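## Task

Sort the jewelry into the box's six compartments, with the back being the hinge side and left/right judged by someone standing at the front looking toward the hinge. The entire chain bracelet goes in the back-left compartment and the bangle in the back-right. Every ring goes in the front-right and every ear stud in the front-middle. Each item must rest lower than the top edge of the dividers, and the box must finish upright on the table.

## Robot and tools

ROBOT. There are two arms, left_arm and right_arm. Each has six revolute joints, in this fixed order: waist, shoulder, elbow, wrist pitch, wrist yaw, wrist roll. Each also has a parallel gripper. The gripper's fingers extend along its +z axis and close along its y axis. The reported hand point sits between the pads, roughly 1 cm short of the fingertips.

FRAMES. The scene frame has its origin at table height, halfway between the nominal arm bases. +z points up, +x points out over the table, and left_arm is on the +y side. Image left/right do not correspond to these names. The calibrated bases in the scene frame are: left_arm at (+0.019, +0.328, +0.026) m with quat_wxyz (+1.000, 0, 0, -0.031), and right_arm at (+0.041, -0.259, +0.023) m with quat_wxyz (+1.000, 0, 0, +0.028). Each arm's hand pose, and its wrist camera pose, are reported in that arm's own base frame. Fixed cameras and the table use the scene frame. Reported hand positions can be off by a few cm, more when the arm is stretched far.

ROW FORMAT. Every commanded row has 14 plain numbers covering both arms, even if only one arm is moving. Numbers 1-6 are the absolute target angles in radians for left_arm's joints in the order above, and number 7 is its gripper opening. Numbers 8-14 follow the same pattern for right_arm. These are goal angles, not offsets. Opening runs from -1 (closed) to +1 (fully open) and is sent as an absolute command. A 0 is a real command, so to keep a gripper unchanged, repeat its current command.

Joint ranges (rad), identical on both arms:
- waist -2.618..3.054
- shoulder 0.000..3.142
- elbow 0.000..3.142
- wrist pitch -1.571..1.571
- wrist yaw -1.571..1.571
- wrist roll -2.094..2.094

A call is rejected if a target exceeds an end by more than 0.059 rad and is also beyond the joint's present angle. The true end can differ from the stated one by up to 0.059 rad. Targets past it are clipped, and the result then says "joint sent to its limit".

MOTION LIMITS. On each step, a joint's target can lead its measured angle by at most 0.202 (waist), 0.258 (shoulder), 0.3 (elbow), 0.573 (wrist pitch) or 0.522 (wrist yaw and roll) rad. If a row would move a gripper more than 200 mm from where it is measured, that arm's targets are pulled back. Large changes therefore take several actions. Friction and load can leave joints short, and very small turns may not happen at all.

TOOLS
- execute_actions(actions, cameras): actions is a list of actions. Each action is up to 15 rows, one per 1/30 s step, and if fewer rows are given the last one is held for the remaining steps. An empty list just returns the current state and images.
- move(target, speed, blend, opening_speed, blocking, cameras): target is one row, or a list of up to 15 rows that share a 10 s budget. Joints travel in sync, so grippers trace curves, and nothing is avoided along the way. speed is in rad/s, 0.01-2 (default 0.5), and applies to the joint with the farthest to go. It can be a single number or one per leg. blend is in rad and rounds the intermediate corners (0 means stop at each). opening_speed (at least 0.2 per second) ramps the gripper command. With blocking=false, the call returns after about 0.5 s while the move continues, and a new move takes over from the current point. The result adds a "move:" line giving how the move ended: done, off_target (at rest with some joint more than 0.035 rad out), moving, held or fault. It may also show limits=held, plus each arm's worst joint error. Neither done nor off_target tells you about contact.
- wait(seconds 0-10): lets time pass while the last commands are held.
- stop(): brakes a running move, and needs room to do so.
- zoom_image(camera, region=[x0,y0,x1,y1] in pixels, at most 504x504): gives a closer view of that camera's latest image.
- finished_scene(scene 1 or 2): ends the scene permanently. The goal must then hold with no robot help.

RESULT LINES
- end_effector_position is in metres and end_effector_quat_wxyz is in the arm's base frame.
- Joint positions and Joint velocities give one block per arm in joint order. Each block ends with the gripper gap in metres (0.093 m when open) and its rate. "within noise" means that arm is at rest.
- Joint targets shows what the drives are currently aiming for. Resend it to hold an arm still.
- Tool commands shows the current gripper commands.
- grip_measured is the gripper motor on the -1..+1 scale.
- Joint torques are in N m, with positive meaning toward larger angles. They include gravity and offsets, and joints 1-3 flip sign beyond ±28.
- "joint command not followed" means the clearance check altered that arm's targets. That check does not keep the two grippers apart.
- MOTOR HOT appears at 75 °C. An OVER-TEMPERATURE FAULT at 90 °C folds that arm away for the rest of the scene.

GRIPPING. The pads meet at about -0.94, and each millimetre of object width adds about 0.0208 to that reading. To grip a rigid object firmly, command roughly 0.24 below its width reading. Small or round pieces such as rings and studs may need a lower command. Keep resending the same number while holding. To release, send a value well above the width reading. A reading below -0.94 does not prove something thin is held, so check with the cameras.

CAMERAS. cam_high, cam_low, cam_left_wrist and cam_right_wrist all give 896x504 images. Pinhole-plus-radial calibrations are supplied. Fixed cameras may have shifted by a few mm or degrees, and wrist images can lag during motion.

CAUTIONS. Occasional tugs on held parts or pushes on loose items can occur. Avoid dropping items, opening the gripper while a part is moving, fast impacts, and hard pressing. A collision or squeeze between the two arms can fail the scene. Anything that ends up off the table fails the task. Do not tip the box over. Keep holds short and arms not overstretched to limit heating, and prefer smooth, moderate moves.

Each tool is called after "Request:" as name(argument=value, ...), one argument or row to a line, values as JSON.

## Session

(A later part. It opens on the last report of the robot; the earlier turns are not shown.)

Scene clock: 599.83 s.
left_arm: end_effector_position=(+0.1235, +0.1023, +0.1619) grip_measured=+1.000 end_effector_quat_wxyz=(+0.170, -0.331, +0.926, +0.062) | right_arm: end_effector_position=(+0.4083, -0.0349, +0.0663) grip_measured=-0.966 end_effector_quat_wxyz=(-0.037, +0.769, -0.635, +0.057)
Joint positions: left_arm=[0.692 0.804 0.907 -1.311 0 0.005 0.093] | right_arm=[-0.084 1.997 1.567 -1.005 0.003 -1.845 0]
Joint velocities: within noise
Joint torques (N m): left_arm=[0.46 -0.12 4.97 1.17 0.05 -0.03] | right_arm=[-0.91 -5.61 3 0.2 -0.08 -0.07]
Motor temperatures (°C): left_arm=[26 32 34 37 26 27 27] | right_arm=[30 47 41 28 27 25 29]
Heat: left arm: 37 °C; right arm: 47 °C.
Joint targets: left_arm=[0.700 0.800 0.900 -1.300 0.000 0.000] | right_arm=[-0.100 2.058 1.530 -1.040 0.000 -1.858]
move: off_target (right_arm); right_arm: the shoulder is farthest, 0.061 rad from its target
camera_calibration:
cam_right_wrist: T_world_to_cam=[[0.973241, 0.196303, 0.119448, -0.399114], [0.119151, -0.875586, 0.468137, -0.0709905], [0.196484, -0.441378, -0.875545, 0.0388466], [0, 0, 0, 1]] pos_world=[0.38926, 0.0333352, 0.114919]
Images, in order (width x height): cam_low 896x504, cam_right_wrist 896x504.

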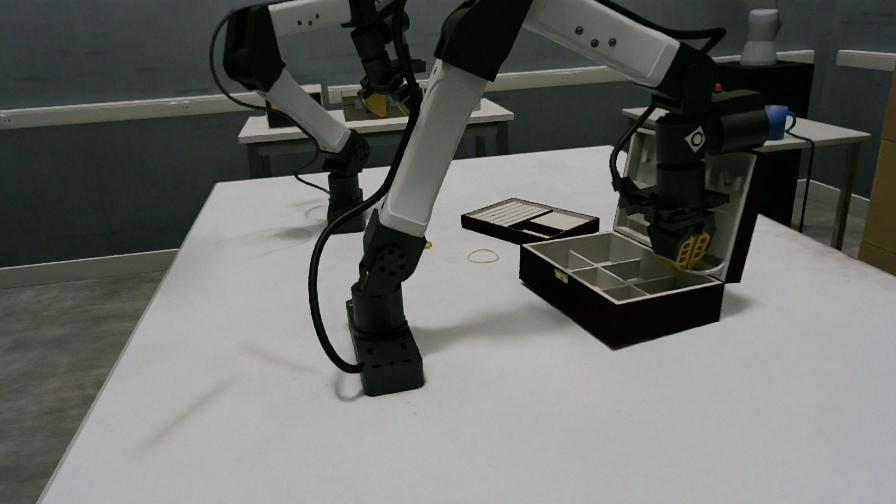

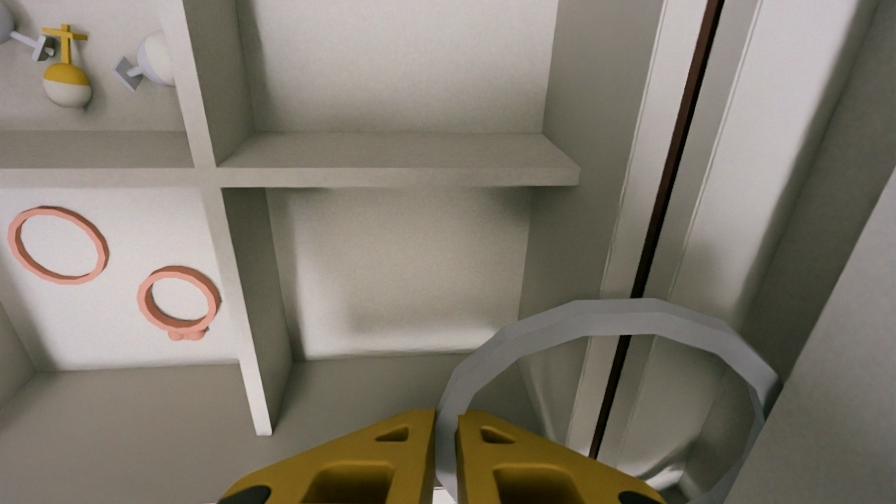

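Request:
move(
  target=[
    [0.7,0.8,0.9,-1.3,0,0,1,-0.1,1.99,1.6,-1.3,0,-1.858,-1],
    [0.7,0.8,0.9,-1.3,0,0,1,-0.1,2.058,1.53,-1.25,0,-1.858,-1],
  ],
  speed=0.3,
  cameras=["cam_right_wrist","cam_low"],
)

Scene clock: 625.60 s.
left_arm: end_effector_position=(+0.1235, +0.1023, +0.1619) grip_measured=+1.000 end_effector_quat_wxyz=(+0.170, -0.331, +0.926, +0.062) | right_arm: end_effector_position=(+0.3824, -0.0350, +0.0730) grip_measured=-0.966 end_effector_quat_wxyz=(-0.008, +0.770, -0.638, +0.015)
Joint positions: left_arm=[0.692 0.804 0.907 -1.311 0 0.005 0.093] | right_arm=[-0.09 1.986 1.588 -1.138 0.003 -1.846 0]
Joint velocities: within noise
Joint torques (N m): left_arm=[0.44 -0.13 4.96 1.17 0.05 -0.03] | right_arm=[-0.42 -4.34 0.95 -0.8 -0.08 -0.07]
Motor temperatures (°C): left_arm=[26 32 34 37 26 27 27] | right_arm=[30 45 39 28 27 25 29]
Heat: left arm: 37 °C; right arm: 45 °C.
Joint targets: left_arm=[0.700 0.800 0.900 -1.300 0.000 0.000] | right_arm=[-0.100 2.058 1.530 -1.250 0.000 -1.858]
move: off_target (right_arm); right_arm: the wrist pitch is farthest, 0.112 rad from its target
camera_calibration:
cam_right_wrist: T_world_to_cam=[[0.981314, 0.191208, 0.0215129, -0.3708], [0.161734, -0.88024, 0.446115, -0.0858867], [0.104238, -0.4343, -0.894717, 0.0866922], [0, 0, 0, 1]] pos_world=[0.368726, 0.0329496, 0.123857]
Images, in order (width x height): cam_low 896x504, cam_right_wrist 896x504.

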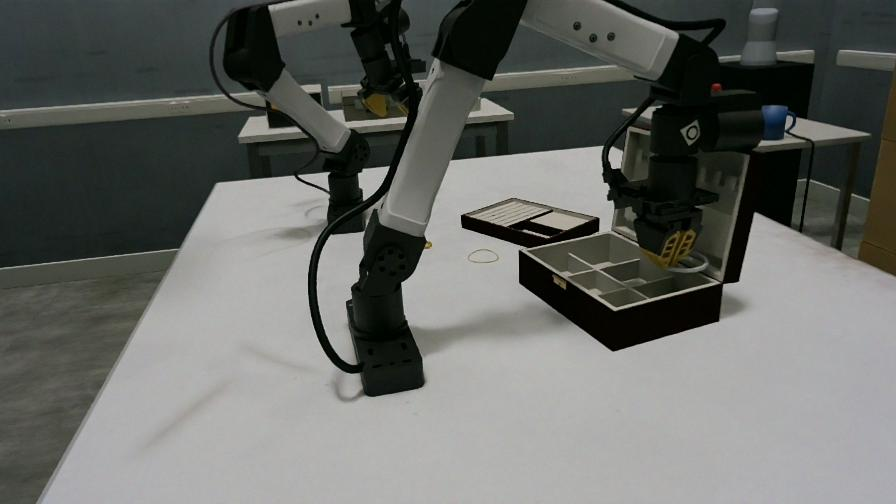

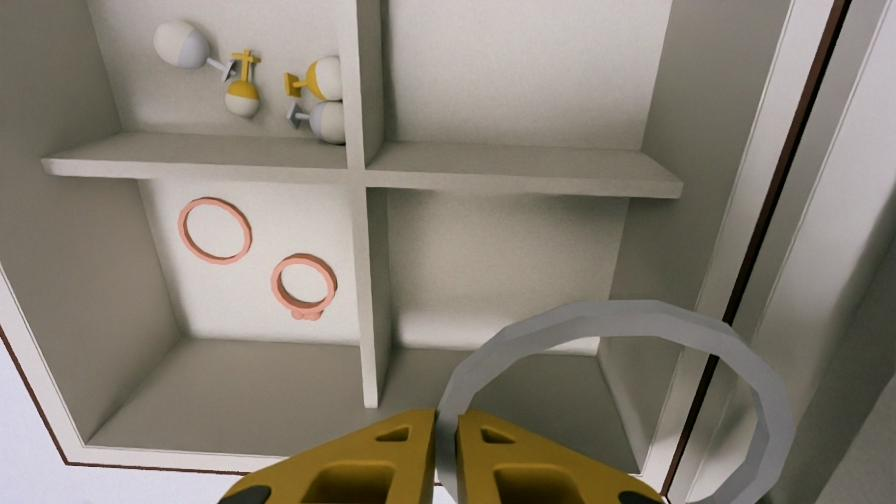

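Request:
move(
  target=[
    [0.7,0.8,0.9,-1.3,0,0,1,-0.1,1.9,1.75,-1.3,0,-1.858,-1],
    [0.7,0.8,0.9,-1.3,0,0,1,-0.13,2.12,1.9,-1.51,0,-1.888,-1],
  ],
  speed=0.5,
  cameras=["cam_right_wrist","cam_low"],
)

Scene clock: 699.60 s.
left_arm: end_effector_position=(+0.1235, +0.1023, +0.1619) grip_measured=+1.000 end_effector_quat_wxyz=(+0.170, -0.331, +0.926, +0.062) | right_arm: end_effector_position=(+0.3680, -0.0469, +0.1012) grip_measured=-0.966 end_effector_quat_wxyz=(+0.044, +0.765, -0.639, -0.065)
Joint positions: left_arm=[0.692 0.804 0.907 -1.311 0 0.005 0.093] | right_arm=[-0.125 2.115 1.879 -1.492 0.003 -1.875 0]
Joint velocities: within noise
Joint torques (N m): left_arm=[0.44 -0.12 4.96 1.17 0.05 -0.03] | right_arm=[0.06 -11.48 7.99 -0.26 -0.08 -0.1]
Motor temperatures (°C): left_arm=[26 32 34 37 26 27 27] | right_arm=[30 41 36 29 26 25 29]
Heat: left arm: 37 °C; right arm: 41 °C.
Joint targets: left_arm=[0.700 0.800 0.900 -1.300 0.000 0.000] | right_arm=[-0.130 2.120 1.900 -1.510 0.000 -1.888]
move: done
camera_calibration:
cam_right_wrist: T_world_to_cam=[[0.969389, 0.186499, -0.159699, -0.33258], [0.235406, -0.890816, 0.388627, -0.128459], [-0.0697834, -0.414325, -0.90745, 0.174539], [0, 0, 0, 1]] pos_world=[0.364819, 0.0199083, 0.155196]
Images, in order (width x height): cam_low 896x504, cam_right_wrist 896x504.

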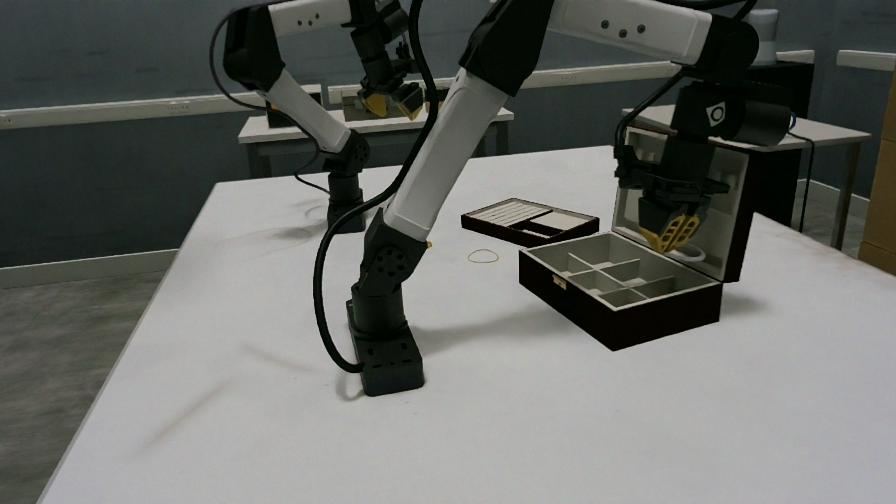

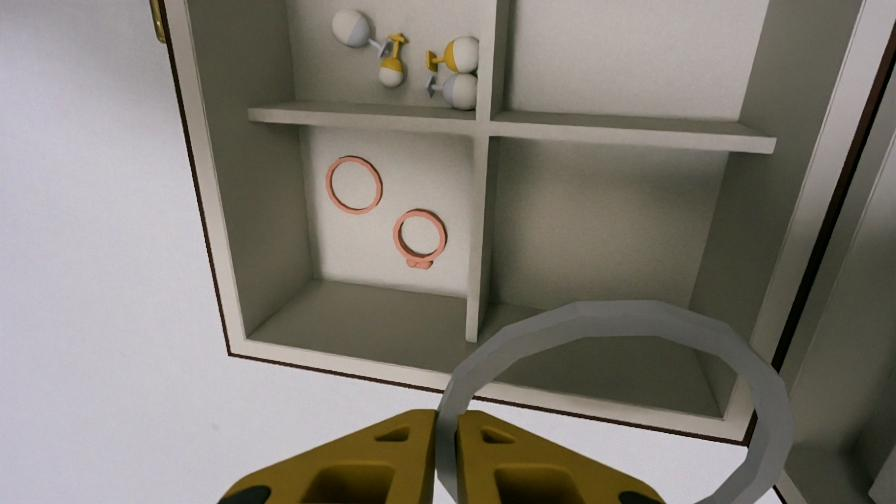

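Request:
move(
  target=[0.7,0.8,0.9,-1.3,0,0,1,-0.13,2.165,1.745,-1.33,0,-1.888,-1],
  speed=0.3,
  cameras=["cam_right_wrist","cam_low"],
)

Scene clock: 708.53 s.
left_arm: end_effector_position=(+0.1235, +0.1023, +0.1619) grip_measured=+1.000 end_effector_quat_wxyz=(+0.170, -0.331, +0.926, +0.062) | right_arm: end_effector_position=(+0.3977, -0.0507, +0.0764) grip_measured=-0.966 end_effector_quat_wxyz=(+0.010, +0.768, -0.640, -0.011)
Joint positions: left_arm=[0.692 0.804 0.907 -1.311 0 0.005 0.093] | right_arm=[-0.125 2.115 1.793 -1.278 0.004 -1.876 0]
Joint velocities: within noise
Joint torques (N m): left_arm=[0.44 -0.12 4.98 1.17 0.05 -0.03] | right_arm=[0.05 -7.49 1.76 -0.33 -0.08 -0.09]
Motor temperatures (°C): left_arm=[26 32 34 37 26 27 27] | right_arm=[30 44 37 29 26 25 29]
Heat: left arm: 37 °C; right arm: 44 °C.
Joint targets: left_arm=[0.700 0.800 0.900 -1.300 0.000 0.000] | right_arm=[-0.130 2.165 1.745 -1.330 0.000 -1.888]
move: off_target (right_arm); right_arm: the wrist pitch is farthest, 0.052 rad from its target
camera_calibration:
cam_right_wrist: T_world_to_cam=[[0.981743, 0.186038, -0.0396203, -0.378676], [0.184841, -0.883963, 0.429469, -0.11183], [0.0448748, -0.428952, -0.902212, 0.105767], [0, 0, 0, 1]] pos_world=[0.387687, 0.0169635, 0.128448]
Images, in order (width x height): cam_low 896x504, cam_right_wrist 896x504.

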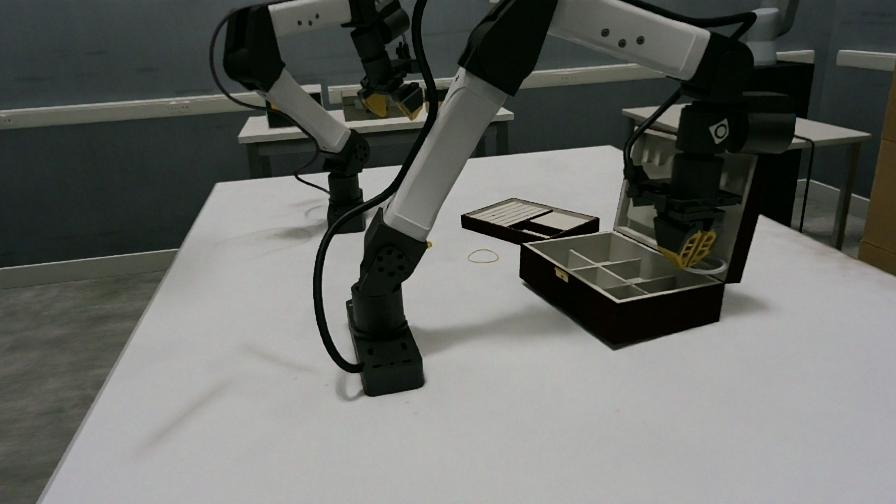

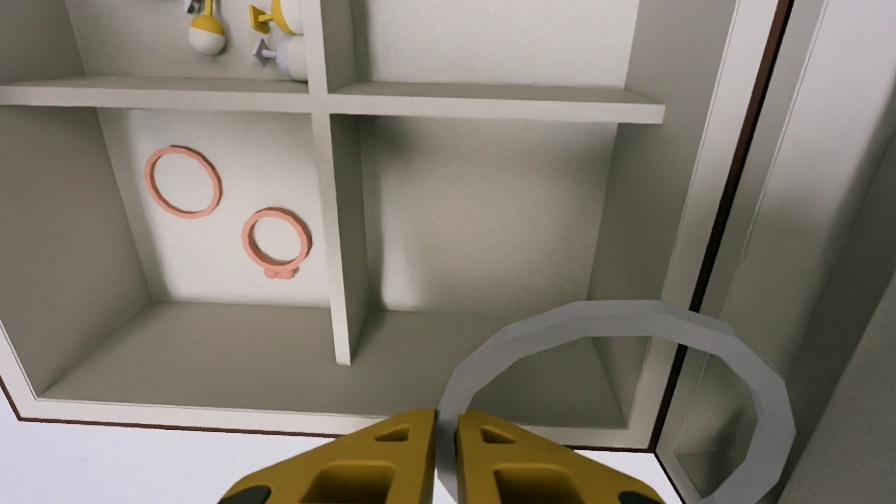

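Request:
move(
  target=[
    [0.7,0.8,0.9,-1.3,0,0,1,-0.13,1.95,1.79,-1.35,0,-1.888,-1],
    [0.7,0.8,0.9,-1.3,0,0,1,-0.13,1.857,1.54,-1.24,0,-1.888,-1],
    [0.7,0.8,0.9,-1.3,0,0,1,-0.13,1.96,1.44,-1.03,0,-1.888,-1],
  ],
  speed=[0.4,0.4,0.3],
  cameras=["cam_right_wrist","cam_low"],
)

Scene clock: 785.00 s.
left_arm: end_effector_position=(+0.1235, +0.1023, +0.1619) grip_measured=+1.000 end_effector_quat_wxyz=(+0.170, -0.331, +0.926, +0.062) | right_arm: end_effector_position=(+0.3574, -0.0453, +0.0535) grip_measured=-0.966 end_effector_quat_wxyz=(+0.001, +0.768, -0.640, +0.001)
Joint positions: left_arm=[0.692 0.804 0.907 -1.311 0 0.005 0.093] | right_arm=[-0.124 1.943 1.448 -1.075 0.004 -1.877 0]
Joint velocities: within noise
Joint torques (N m): left_arm=[0.46 -0.1 4.96 1.17 0.04 -0.03] | right_arm=[0.01 -8.84 5.38 0.73 -0.08 -0.07]
Motor temperatures (°C): left_arm=[26 31 34 37 26 27 27] | right_arm=[30 46 35 28 26 25 29]
Heat: left arm: 37 °C; right arm: 46 °C.
Joint targets: left_arm=[0.700 0.800 0.900 -1.300 0.000 0.000] | right_arm=[-0.130 1.960 1.440 -1.030 0.000 -1.888]
move: off_target (right_arm); right_arm: the wrist pitch is farthest, 0.045 rad from its target
camera_calibration:
cam_right_wrist: T_world_to_cam=[[0.98229, 0.187067, -0.01059, -0.342708], [0.172714, -0.882113, 0.438232, -0.0858988], [0.0726371, -0.4323, -0.8988, 0.0790158], [0, 0, 0, 1]] pos_world=[0.345735, 0.0224953, 0.105034]
Images, in order (width x height): cam_low 896x504, cam_right_wrist 896x504.

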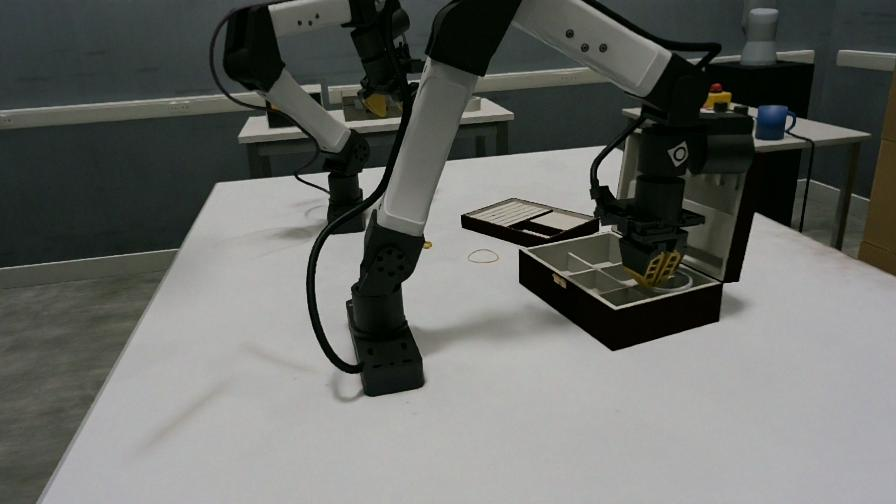

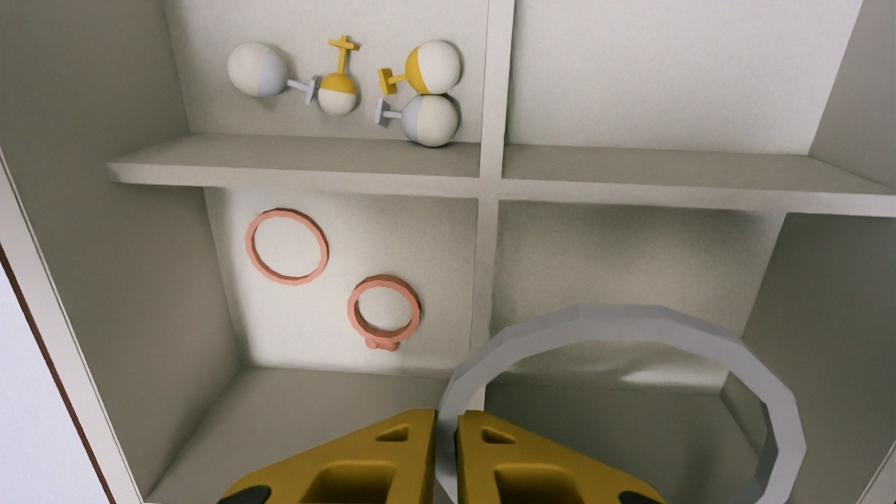

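Request:
move(
  target=[0.7,0.8,0.9,-1.3,0,0,1,-0.109,2.05,1.483,-0.995,0,-1.866,-1],
  speed=0.3,
  cameras=["cam_right_wrist","cam_low"],
)

Scene clock: 803.57 s.
left_arm: end_effector_position=(+0.1235, +0.1023, +0.1619) grip_measured=+1.000 end_effector_quat_wxyz=(+0.170, -0.331, +0.926, +0.062) | right_arm: end_effector_position=(+0.3678, -0.0427, +0.0376) grip_measured=-0.966 end_effector_quat_wxyz=(+0.002, +0.771, -0.637, -0.004)
Joint positions: left_arm=[0.692 0.804 0.907 -1.311 0 0.005 0.093] | right_arm=[-0.116 2.005 1.471 -1.047 0 -1.877 0]
Joint velocities: within noise
Joint torques (N m): left_arm=[0.44 -0.1 4.97 1.17 0.04 -0.03] | right_arm=[1.02 -6.75 7.15 0.77 -0.04 0.15]
Motor temperatures (°C): left_arm=[26 31 34 37 26 27 27] | right_arm=[30 46 36 29 26 25 29]
Heat: left arm: 37 °C; right arm: 46 °C.
Joint targets: left_arm=[0.700 0.800 0.900 -1.300 0.000 0.000] | right_arm=[-0.109 2.050 1.483 -0.995 0.000 -1.866]
move: off_target (right_arm); right_arm: the wrist pitch is farthest, 0.052 rad from its target
camera_calibration:
cam_right_wrist: T_world_to_cam=[[0.98047, 0.19574, -0.0190991, -0.35227], [0.184671, -0.882897, 0.431729, -0.0825482], [0.0676443, -0.426825, -0.901801, 0.0672947], [0, 0, 0, 1]] pos_world=[0.356083, 0.024795, 0.0895969]
Images, in order (width x height): cam_low 896x504, cam_right_wrist 896x504.

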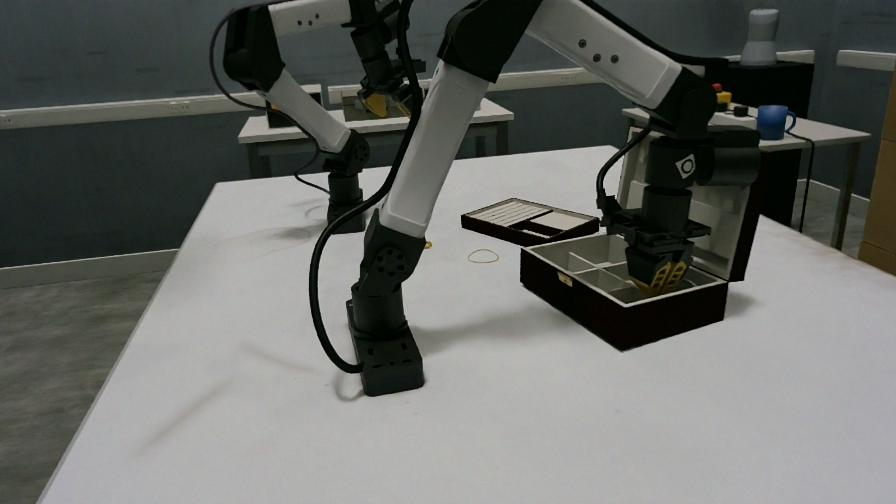

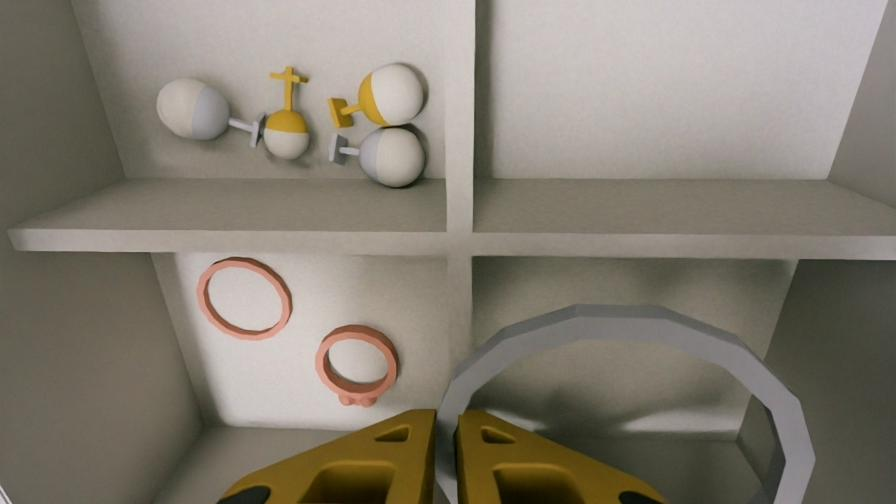

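Request:
move(
  target=[0.7,0.8,0.9,-1.3,0,0,1,-0.112,1.868,1.26,-0.755,0,-1.866,-1],
  speed=0.3,
  cameras=["cam_right_wrist","cam_low"],
)

Scene clock: 836.60 s.
left_arm: end_effector_position=(+0.1235, +0.1023, +0.1619) grip_measured=+1.000 end_effector_quat_wxyz=(+0.170, -0.331, +0.926, +0.062) | right_arm: end_effector_position=(+0.3680, -0.0429, +0.0361) grip_measured=-0.966 end_effector_quat_wxyz=(-0.039, +0.769, -0.635, +0.062)
Joint positions: left_arm=[0.692 0.804 0.907 -1.311 0 0.005 0.093] | right_arm=[-0.116 1.876 1.274 -0.822 0.001 -1.877 0]
Joint velocities: within noise
Joint torques (N m): left_arm=[0.46 -0.12 4.97 1.17 0.04 -0.03] | right_arm=[0.79 -10.69 4.89 1.26 -0.06 0.16]
Motor temperatures (°C): left_arm=[26 31 34 37 26 27 27] | right_arm=[30 43 39 29 26 25 29]
Heat: left arm: 37 °C; right arm: 43 °C.
Joint targets: left_arm=[0.700 0.800 0.900 -1.300 0.000 0.000] | right_arm=[-0.112 1.868 1.260 -0.755 0.000 -1.866]
move: off_target (right_arm); right_arm: the wrist pitch is farthest, 0.067 rad from its target
camera_calibration:
cam_right_wrist: T_world_to_cam=[[0.972054, 0.196702, 0.12814, -0.354608], [0.114656, -0.874098, 0.472025, -0.0574995], [0.204855, -0.444142, -0.872223, 0.0135134], [0, 0, 0, 1]] pos_world=[0.348523, 0.0254937, 0.0843673]
Images, in order (width x height): cam_low 896x504, cam_right_wrist 896x504.

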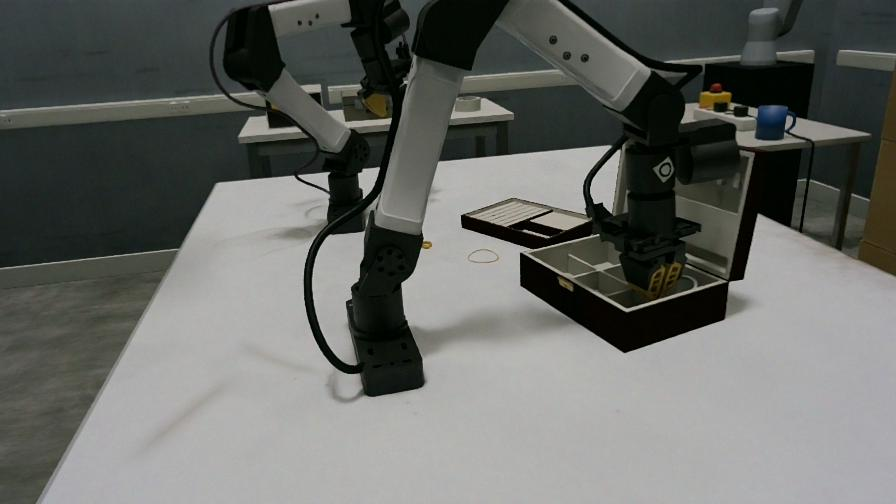

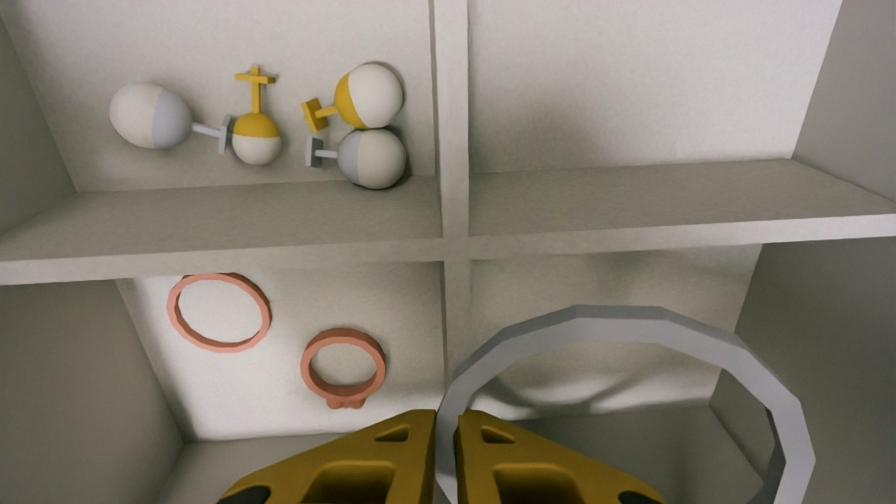

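Request:
zoom_image(
  camera="cam_low",
  region=[500, 80, 800, 360],
)

Request:
execute_actions(
  actions=[],
  cameras=["cam_high"],
)

Request:
zoom_image(
  camera="cam_high",
  region=[460, 120, 680, 300],
)

Scaled by 1.680 from the camera's 896x504 image, which has a finer 1280x720 frame.

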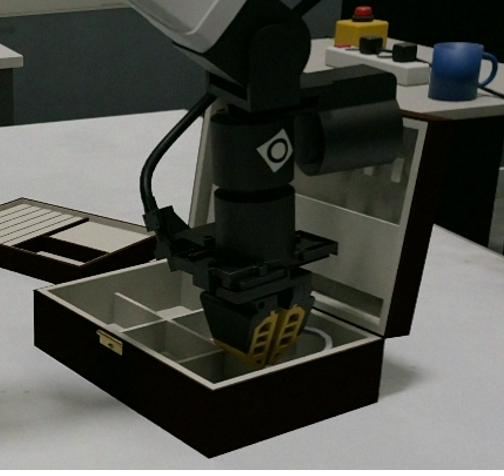

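Scene clock: 856.77 s.
left_arm: end_effector_position=(+0.1235, +0.1023, +0.1619) grip_measured=+1.000 end_effector_quat_wxyz=(+0.170, -0.331, +0.926, +0.062) | right_arm: end_effector_position=(+0.3681, -0.0429, +0.0362) grip_measured=-0.966 end_effector_quat_wxyz=(-0.039, +0.769, -0.635, +0.062)
Joint positions: left_arm=[0.692 0.804 0.907 -1.311 0 0.005 0.093] | right_arm=[-0.116 1.875 1.273 -0.821 0.001 -1.877 0]
Joint velocities: within noise
Joint torques (N m): left_arm=[0.44 -0.12 4.97 1.17 0.04 -0.03] | right_arm=[0.79 -10.63 4.98 1.26 -0.06 0.16]
Motor temperatures (°C): left_arm=[26 31 34 37 26 27 27] | right_arm=[30 47 37 30 26 25 29]
Heat: left arm: 37 °C; right arm: 47 °C.
Joint targets: left_arm=[0.700 0.800 0.900 -1.300 0.000 0.000] | right_arm=[-0.112 1.868 1.260 -0.755 0.000 -1.866]
Tool commands: left_gripper/opening=+1.0 right_gripper/opening=-1.0
Images, in order (width x height): cam_high 896x504.

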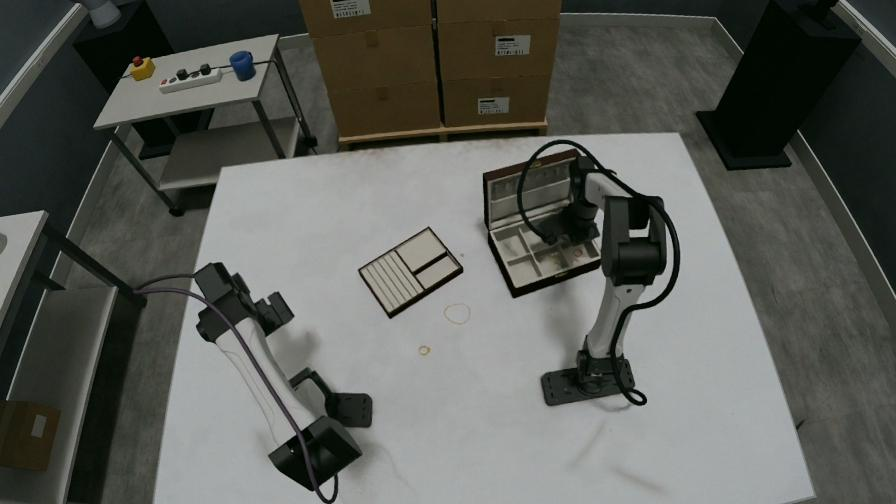

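Scaled by 2.291 from the camera's 896x504 image, which has a finer 1280x720 frame.

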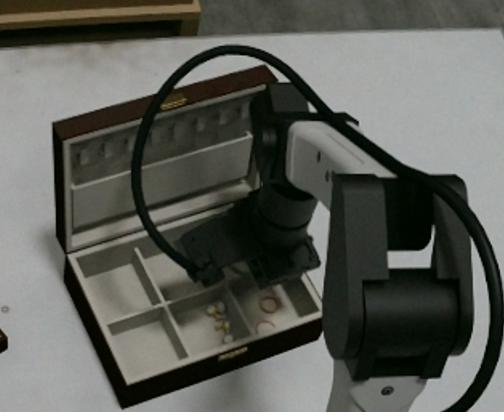

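Request:
move(
  target=[0.7,0.8,0.9,-1.3,0,0,1,-0.112,1.8,1.3,-0.7,0,-1.866,-1],
  speed=0.4,
  cameras=["cam_right_wrist","cam_low"],
)

Scene clock: 878.13 s.
left_arm: end_effector_position=(+0.1235, +0.1023, +0.1619) grip_measured=+1.000 end_effector_quat_wxyz=(+0.170, -0.331, +0.926, +0.062) | right_arm: end_effector_position=(+0.3980, -0.0443, +0.0618) grip_measured=-0.966 end_effector_quat_wxyz=(-0.085, +0.763, -0.628, +0.127)
Joint positions: left_arm=[0.692 0.804 0.907 -1.311 0 0.005 0.093] | right_arm=[-0.113 1.827 1.281 -0.719 -0.004 -1.877 0]
Joint velocities: within noise
Joint torques (N m): left_arm=[0.44 -0.12 4.97 1.17 0.04 -0.03] | right_arm=[0.54 -12.45 8.42 1.1 0 0.17]
Motor temperatures (°C): left_arm=[26 31 34 37 26 27 27] | right_arm=[29 49 37 30 26 25 29]
Heat: left arm: 37 °C; right arm: 49 °C.
Joint targets: left_arm=[0.700 0.800 0.900 -1.300 0.000 0.000] | right_arm=[-0.112 1.800 1.300 -0.700 0.000 -1.866]
move: done
camera_calibration:
cam_right_wrist: T_world_to_cam=[[0.93886, 0.203404, 0.277792, -0.382495], [0.0412489, -0.867474, 0.49577, -0.0461898], [0.341819, -0.454, -0.822827, -0.028818], [0, 0, 0, 1]] pos_world=[0.370865, 0.0246492, 0.105441]
Images, in order (width x height): cam_low 896x504, cam_right_wrist 896x504.

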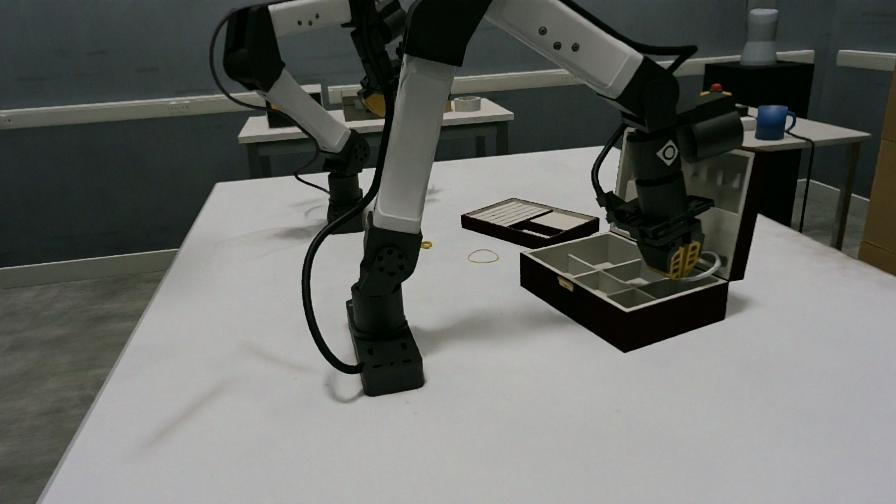

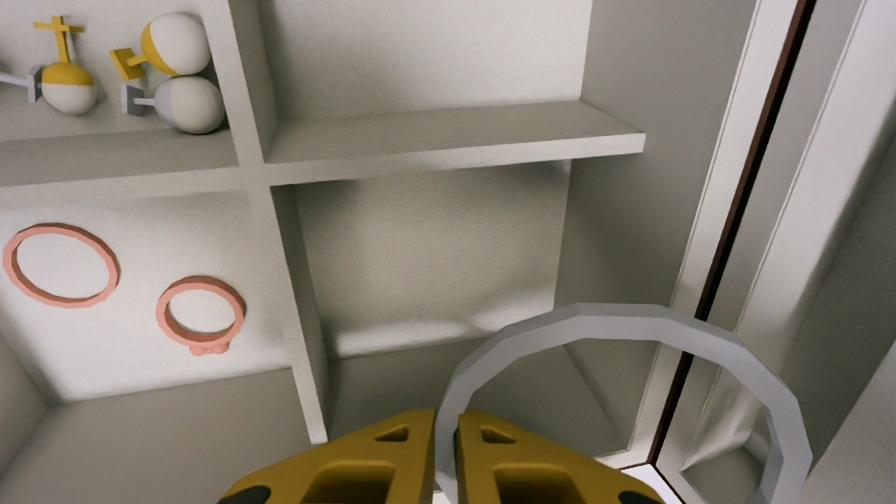

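Request:
move(
  target=[
    [0.7,0.8,0.9,-1.3,0,0,1,-0.112,1.905,1.42,-0.925,0,-1.866,-1],
    [0.7,0.8,0.9,-1.3,0,0,1,-0.112,1.935,1.372,-0.853,0,-1.866,-1],
  ],
  speed=0.4,
  cameras=["cam_right_wrist","cam_low"],
)

Scene clock: 905.80 s.
left_arm: end_effector_position=(+0.1235, +0.1023, +0.1619) grip_measured=+1.000 end_effector_quat_wxyz=(+0.170, -0.331, +0.926, +0.062) | right_arm: end_effector_position=(+0.3859, -0.0426, +0.0464) grip_measured=-0.966 end_effector_quat_wxyz=(-0.043, +0.770, -0.633, +0.062)
Joint positions: left_arm=[0.692 0.804 0.907 -1.311 0 0.005 0.093] | right_arm=[-0.112 1.922 1.379 -0.876 -0.005 -1.877 0]
Joint velocities: within noise
Joint torques (N m): left_arm=[0.46 -0.12 4.97 1.17 0.05 -0.03] | right_arm=[0.5 -9.51 5.68 0.81 0 0.16]
Motor temperatures (°C): left_arm=[26 31 34 37 26 27 27] | right_arm=[29 50 40 30 26 25 29]
Heat: left arm: 37 °C; right arm: 50 °C.
Joint targets: left_arm=[0.700 0.800 0.900 -1.300 0.000 0.000] | right_arm=[-0.112 1.935 1.372 -0.853 0.000 -1.866]
move: done
camera_calibration:
cam_right_wrist: T_world_to_cam=[[0.970404, 0.200207, 0.135029, -0.37291], [0.115637, -0.876131, 0.467998, -0.0644014], [0.212, -0.438533, -0.873353, 0.0164427], [0, 0, 0, 1]] pos_world=[0.365834, 0.0254456, 0.0948536]
Images, in order (width x height): cam_low 896x504, cam_right_wrist 896x504.

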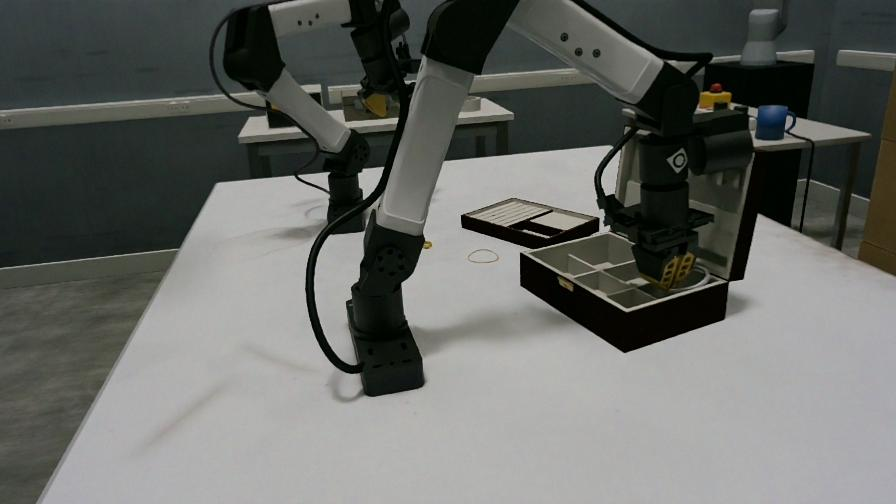

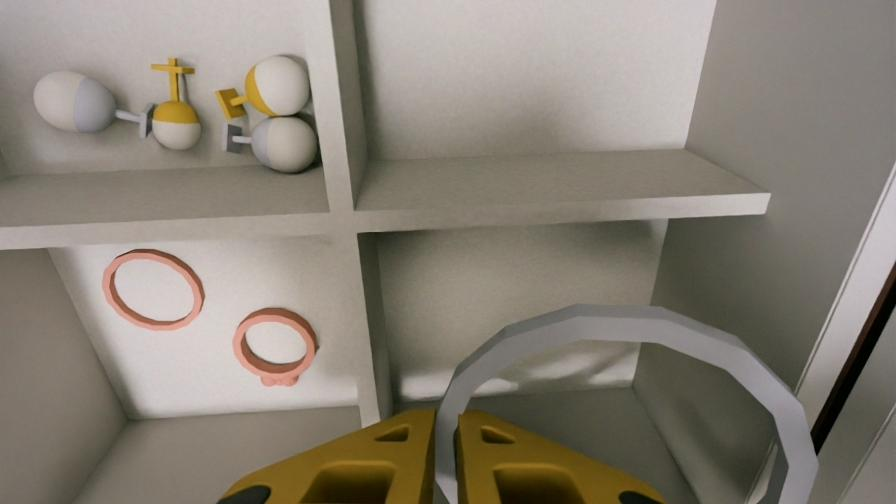

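Request:
move(
  target=[0.7,0.8,0.9,-1.3,0,0,1,-0.112,1.98,1.357,-0.795,0,-1.866,-1],
  speed=0.3,
  cameras=["cam_right_wrist","cam_low"],
)

Scene clock: 919.67 s.
left_arm: end_effector_position=(+0.1235, +0.1023, +0.1619) grip_measured=+1.000 end_effector_quat_wxyz=(+0.170, -0.331, +0.926, +0.062) | right_arm: end_effector_position=(+0.3881, -0.0415, +0.0287) grip_measured=-0.966 end_effector_quat_wxyz=(-0.042, +0.771, -0.633, +0.055)
Joint positions: left_arm=[0.692 0.804 0.907 -1.311 0 0.005 0.093] | right_arm=[-0.111 1.962 1.363 -0.833 -0.011 -1.877 0]
Joint velocities: within noise
Joint torques (N m): left_arm=[0.44 -0.12 4.97 1.17 0.05 -0.03] | right_arm=[0.43 -9.07 5.67 0.95 0.07 0.17]
Motor temperatures (°C): left_arm=[26 31 34 37 26 27 27] | right_arm=[29 49 39 30 26 25 29]
Heat: left arm: 37 °C; right arm: 49 °C.
Joint targets: left_arm=[0.700 0.800 0.900 -1.300 0.000 0.000] | right_arm=[-0.112 1.980 1.357 -0.795 0.000 -1.866]
move: off_target (right_arm); right_arm: the wrist pitch is farthest, 0.038 rad from its target
camera_calibration:
cam_right_wrist: T_world_to_cam=[[0.971692, 0.200837, 0.124417, -0.373046], [0.122951, -0.879577, 0.459595, -0.0581151], [0.201738, -0.431287, -0.879371, 0.00550659], [0, 0, 0, 1]] pos_world=[0.36852, 0.0261797, 0.0779652]
Images, in order (width x height): cam_low 896x504, cam_right_wrist 896x504.

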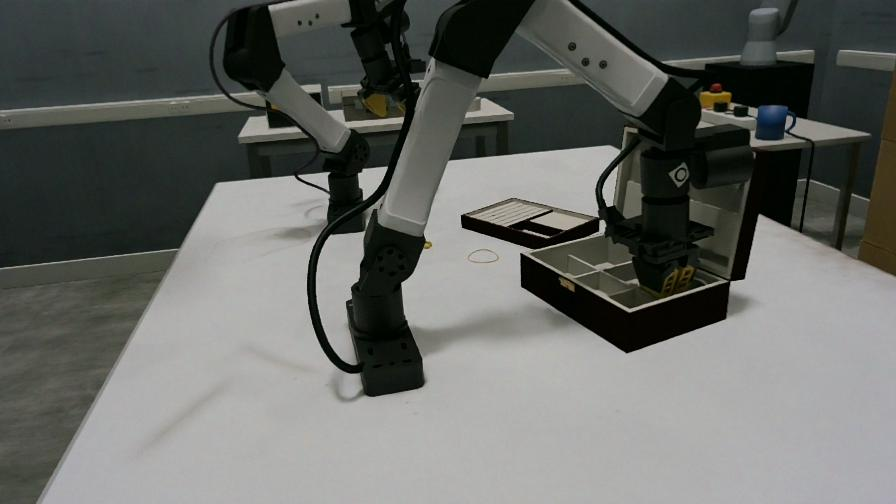

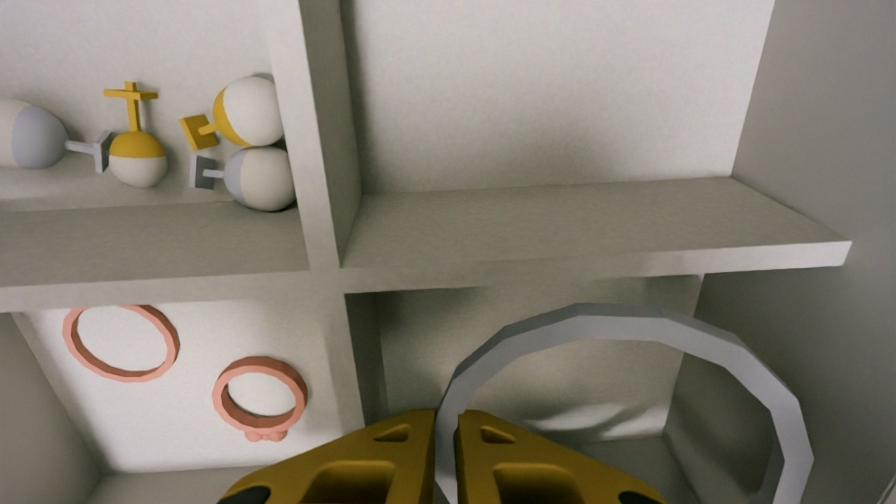

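Request:
move(
  target=[0.7,0.8,0.9,-1.3,0,0,1,-0.112,1.992,1.345,-0.765,0,-1.866,-1],
  speed=0.3,
  cameras=["cam_right_wrist"],
)

Scene clock: 927.63 s.
left_arm: end_effector_position=(+0.1235, +0.1023, +0.1619) grip_measured=+1.000 end_effector_quat_wxyz=(+0.170, -0.331, +0.926, +0.062) | right_arm: end_effector_position=(+0.3883, -0.0415, +0.0281) grip_measured=-0.966 end_effector_quat_wxyz=(-0.043, +0.771, -0.633, +0.056)
Joint positions: left_arm=[0.692 0.804 0.907 -1.311 0 0.005 0.093] | right_arm=[-0.111 1.962 1.36 -0.828 -0.011 -1.877 0]
Joint velocities: within noise
Joint torques (N m): left_arm=[0.44 -0.1 4.97 1.17 0.04 -0.03] | right_arm=[0.4 -7.95 4.85 1.21 0.06 0.16]
Motor temperatures (°C): left_arm=[26 31 34 37 26 27 27] | right_arm=[29 49 39 30 26 25 29]
Heat: left arm: 37 °C; right arm: 49 °C.
Joint targets: left_arm=[0.700 0.800 0.900 -1.300 0.000 0.000] | right_arm=[-0.112 1.992 1.345 -0.765 0.000 -1.866]
move: off_target (right_arm); right_arm: the wrist pitch is farthest, 0.063 rad from its target
camera_calibration:
cam_right_wrist: T_world_to_cam=[[0.971454, 0.200864, 0.126216, -0.373097], [0.122079, -0.87948, 0.460013, -0.0575238], [0.203405, -0.431474, -0.878895, 0.0042154], [0, 0, 0, 1]] pos_world=[0.368612, 0.0261695, 0.0772576]
Images, in order (width x height): cam_right_wrist 896x504.

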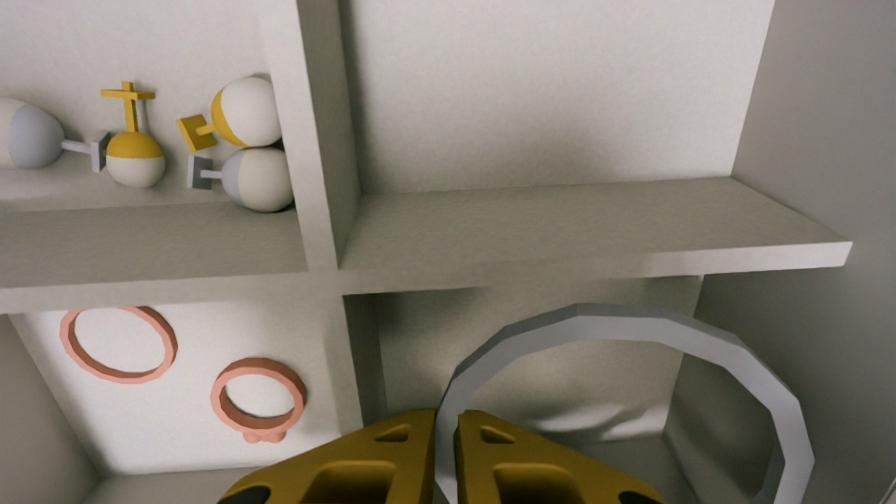

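Request:
move(
  target=[
    [0.7,0.8,0.9,-1.3,0,0,1,-0.112,1.98,1.357,-0.795,0,-1.866,-1],
    [0.7,0.8,0.9,-1.3,0,0,1,-0.112,1.975,1.36,-0.805,0,-1.866,-0.78],
  ],
  speed=0.3,
  opening_speed=0.3,
  cameras=["cam_right_wrist","cam_low"],
)

Scene clock: 934.50 s.
left_arm: end_effector_position=(+0.1235, +0.1023, +0.1619) grip_measured=+1.000 end_effector_quat_wxyz=(+0.170, -0.331, +0.926, +0.062) | right_arm: end_effector_position=(+0.3888, -0.0416, +0.0280) grip_measured=-0.782 end_effector_quat_wxyz=(-0.044, +0.770, -0.634, +0.057)
Joint positions: left_arm=[0.692 0.804 0.907 -1.311 0 0.005 0.093] | right_arm=[-0.111 1.962 1.359 -0.825 -0.011 -1.876 0.008]
Joint velocities: within noise
Joint torques (N m): left_arm=[0.44 -0.13 4.97 1.17 0.05 -0.03] | right_arm=[0.43 -9.57 6.27 0.78 0.06 0.15]
Motor temperatures (°C): left_arm=[26 31 34 37 26 27 27] | right_arm=[29 49 39 30 26 25 29]
Heat: left arm: 37 °C; right arm: 49 °C.
Joint targets: left_arm=[0.700 0.800 0.900 -1.300 0.000 0.000] | right_arm=[-0.112 1.975 1.360 -0.805 0.000 -1.866]
move: done
camera_calibration:
cam_right_wrist: T_world_to_cam=[[0.971391, 0.199775, 0.128412, -0.373664], [0.120033, -0.879574, 0.460371, -0.0568499], [0.204919, -0.431787, -0.87839, 0.00346039], [0, 0, 0, 1]] pos_world=[0.369088, 0.0261391, 0.0771947]
Images, in order (width x height): cam_low 896x504, cam_right_wrist 896x504.

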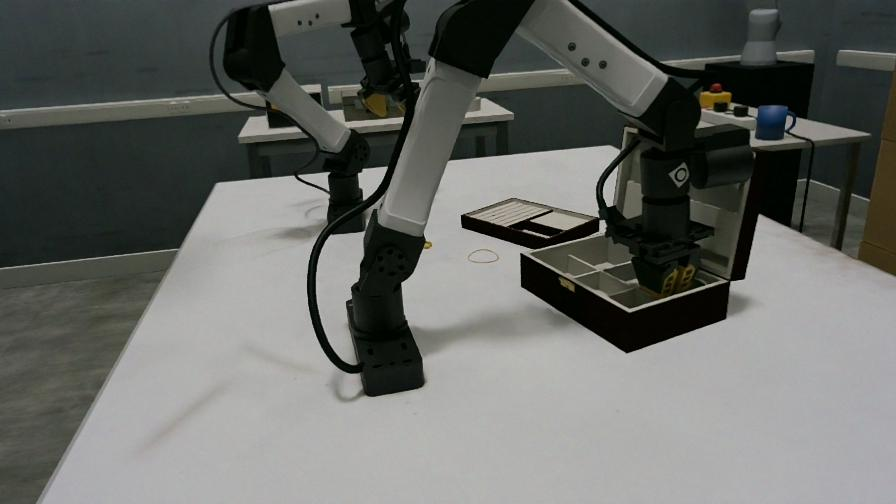

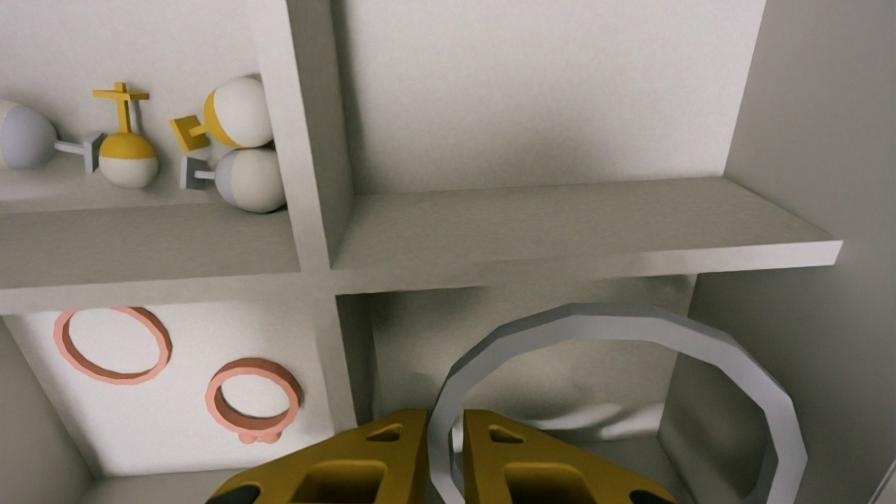

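Request:
zoom_image(
  camera="cam_low",
  region=[580, 200, 760, 360],
)

Scaled by 2.800 from the camera's 896x504 image, which has a finer 1280x720 frame.

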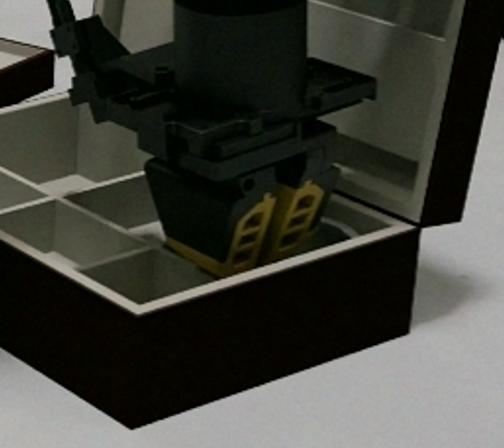

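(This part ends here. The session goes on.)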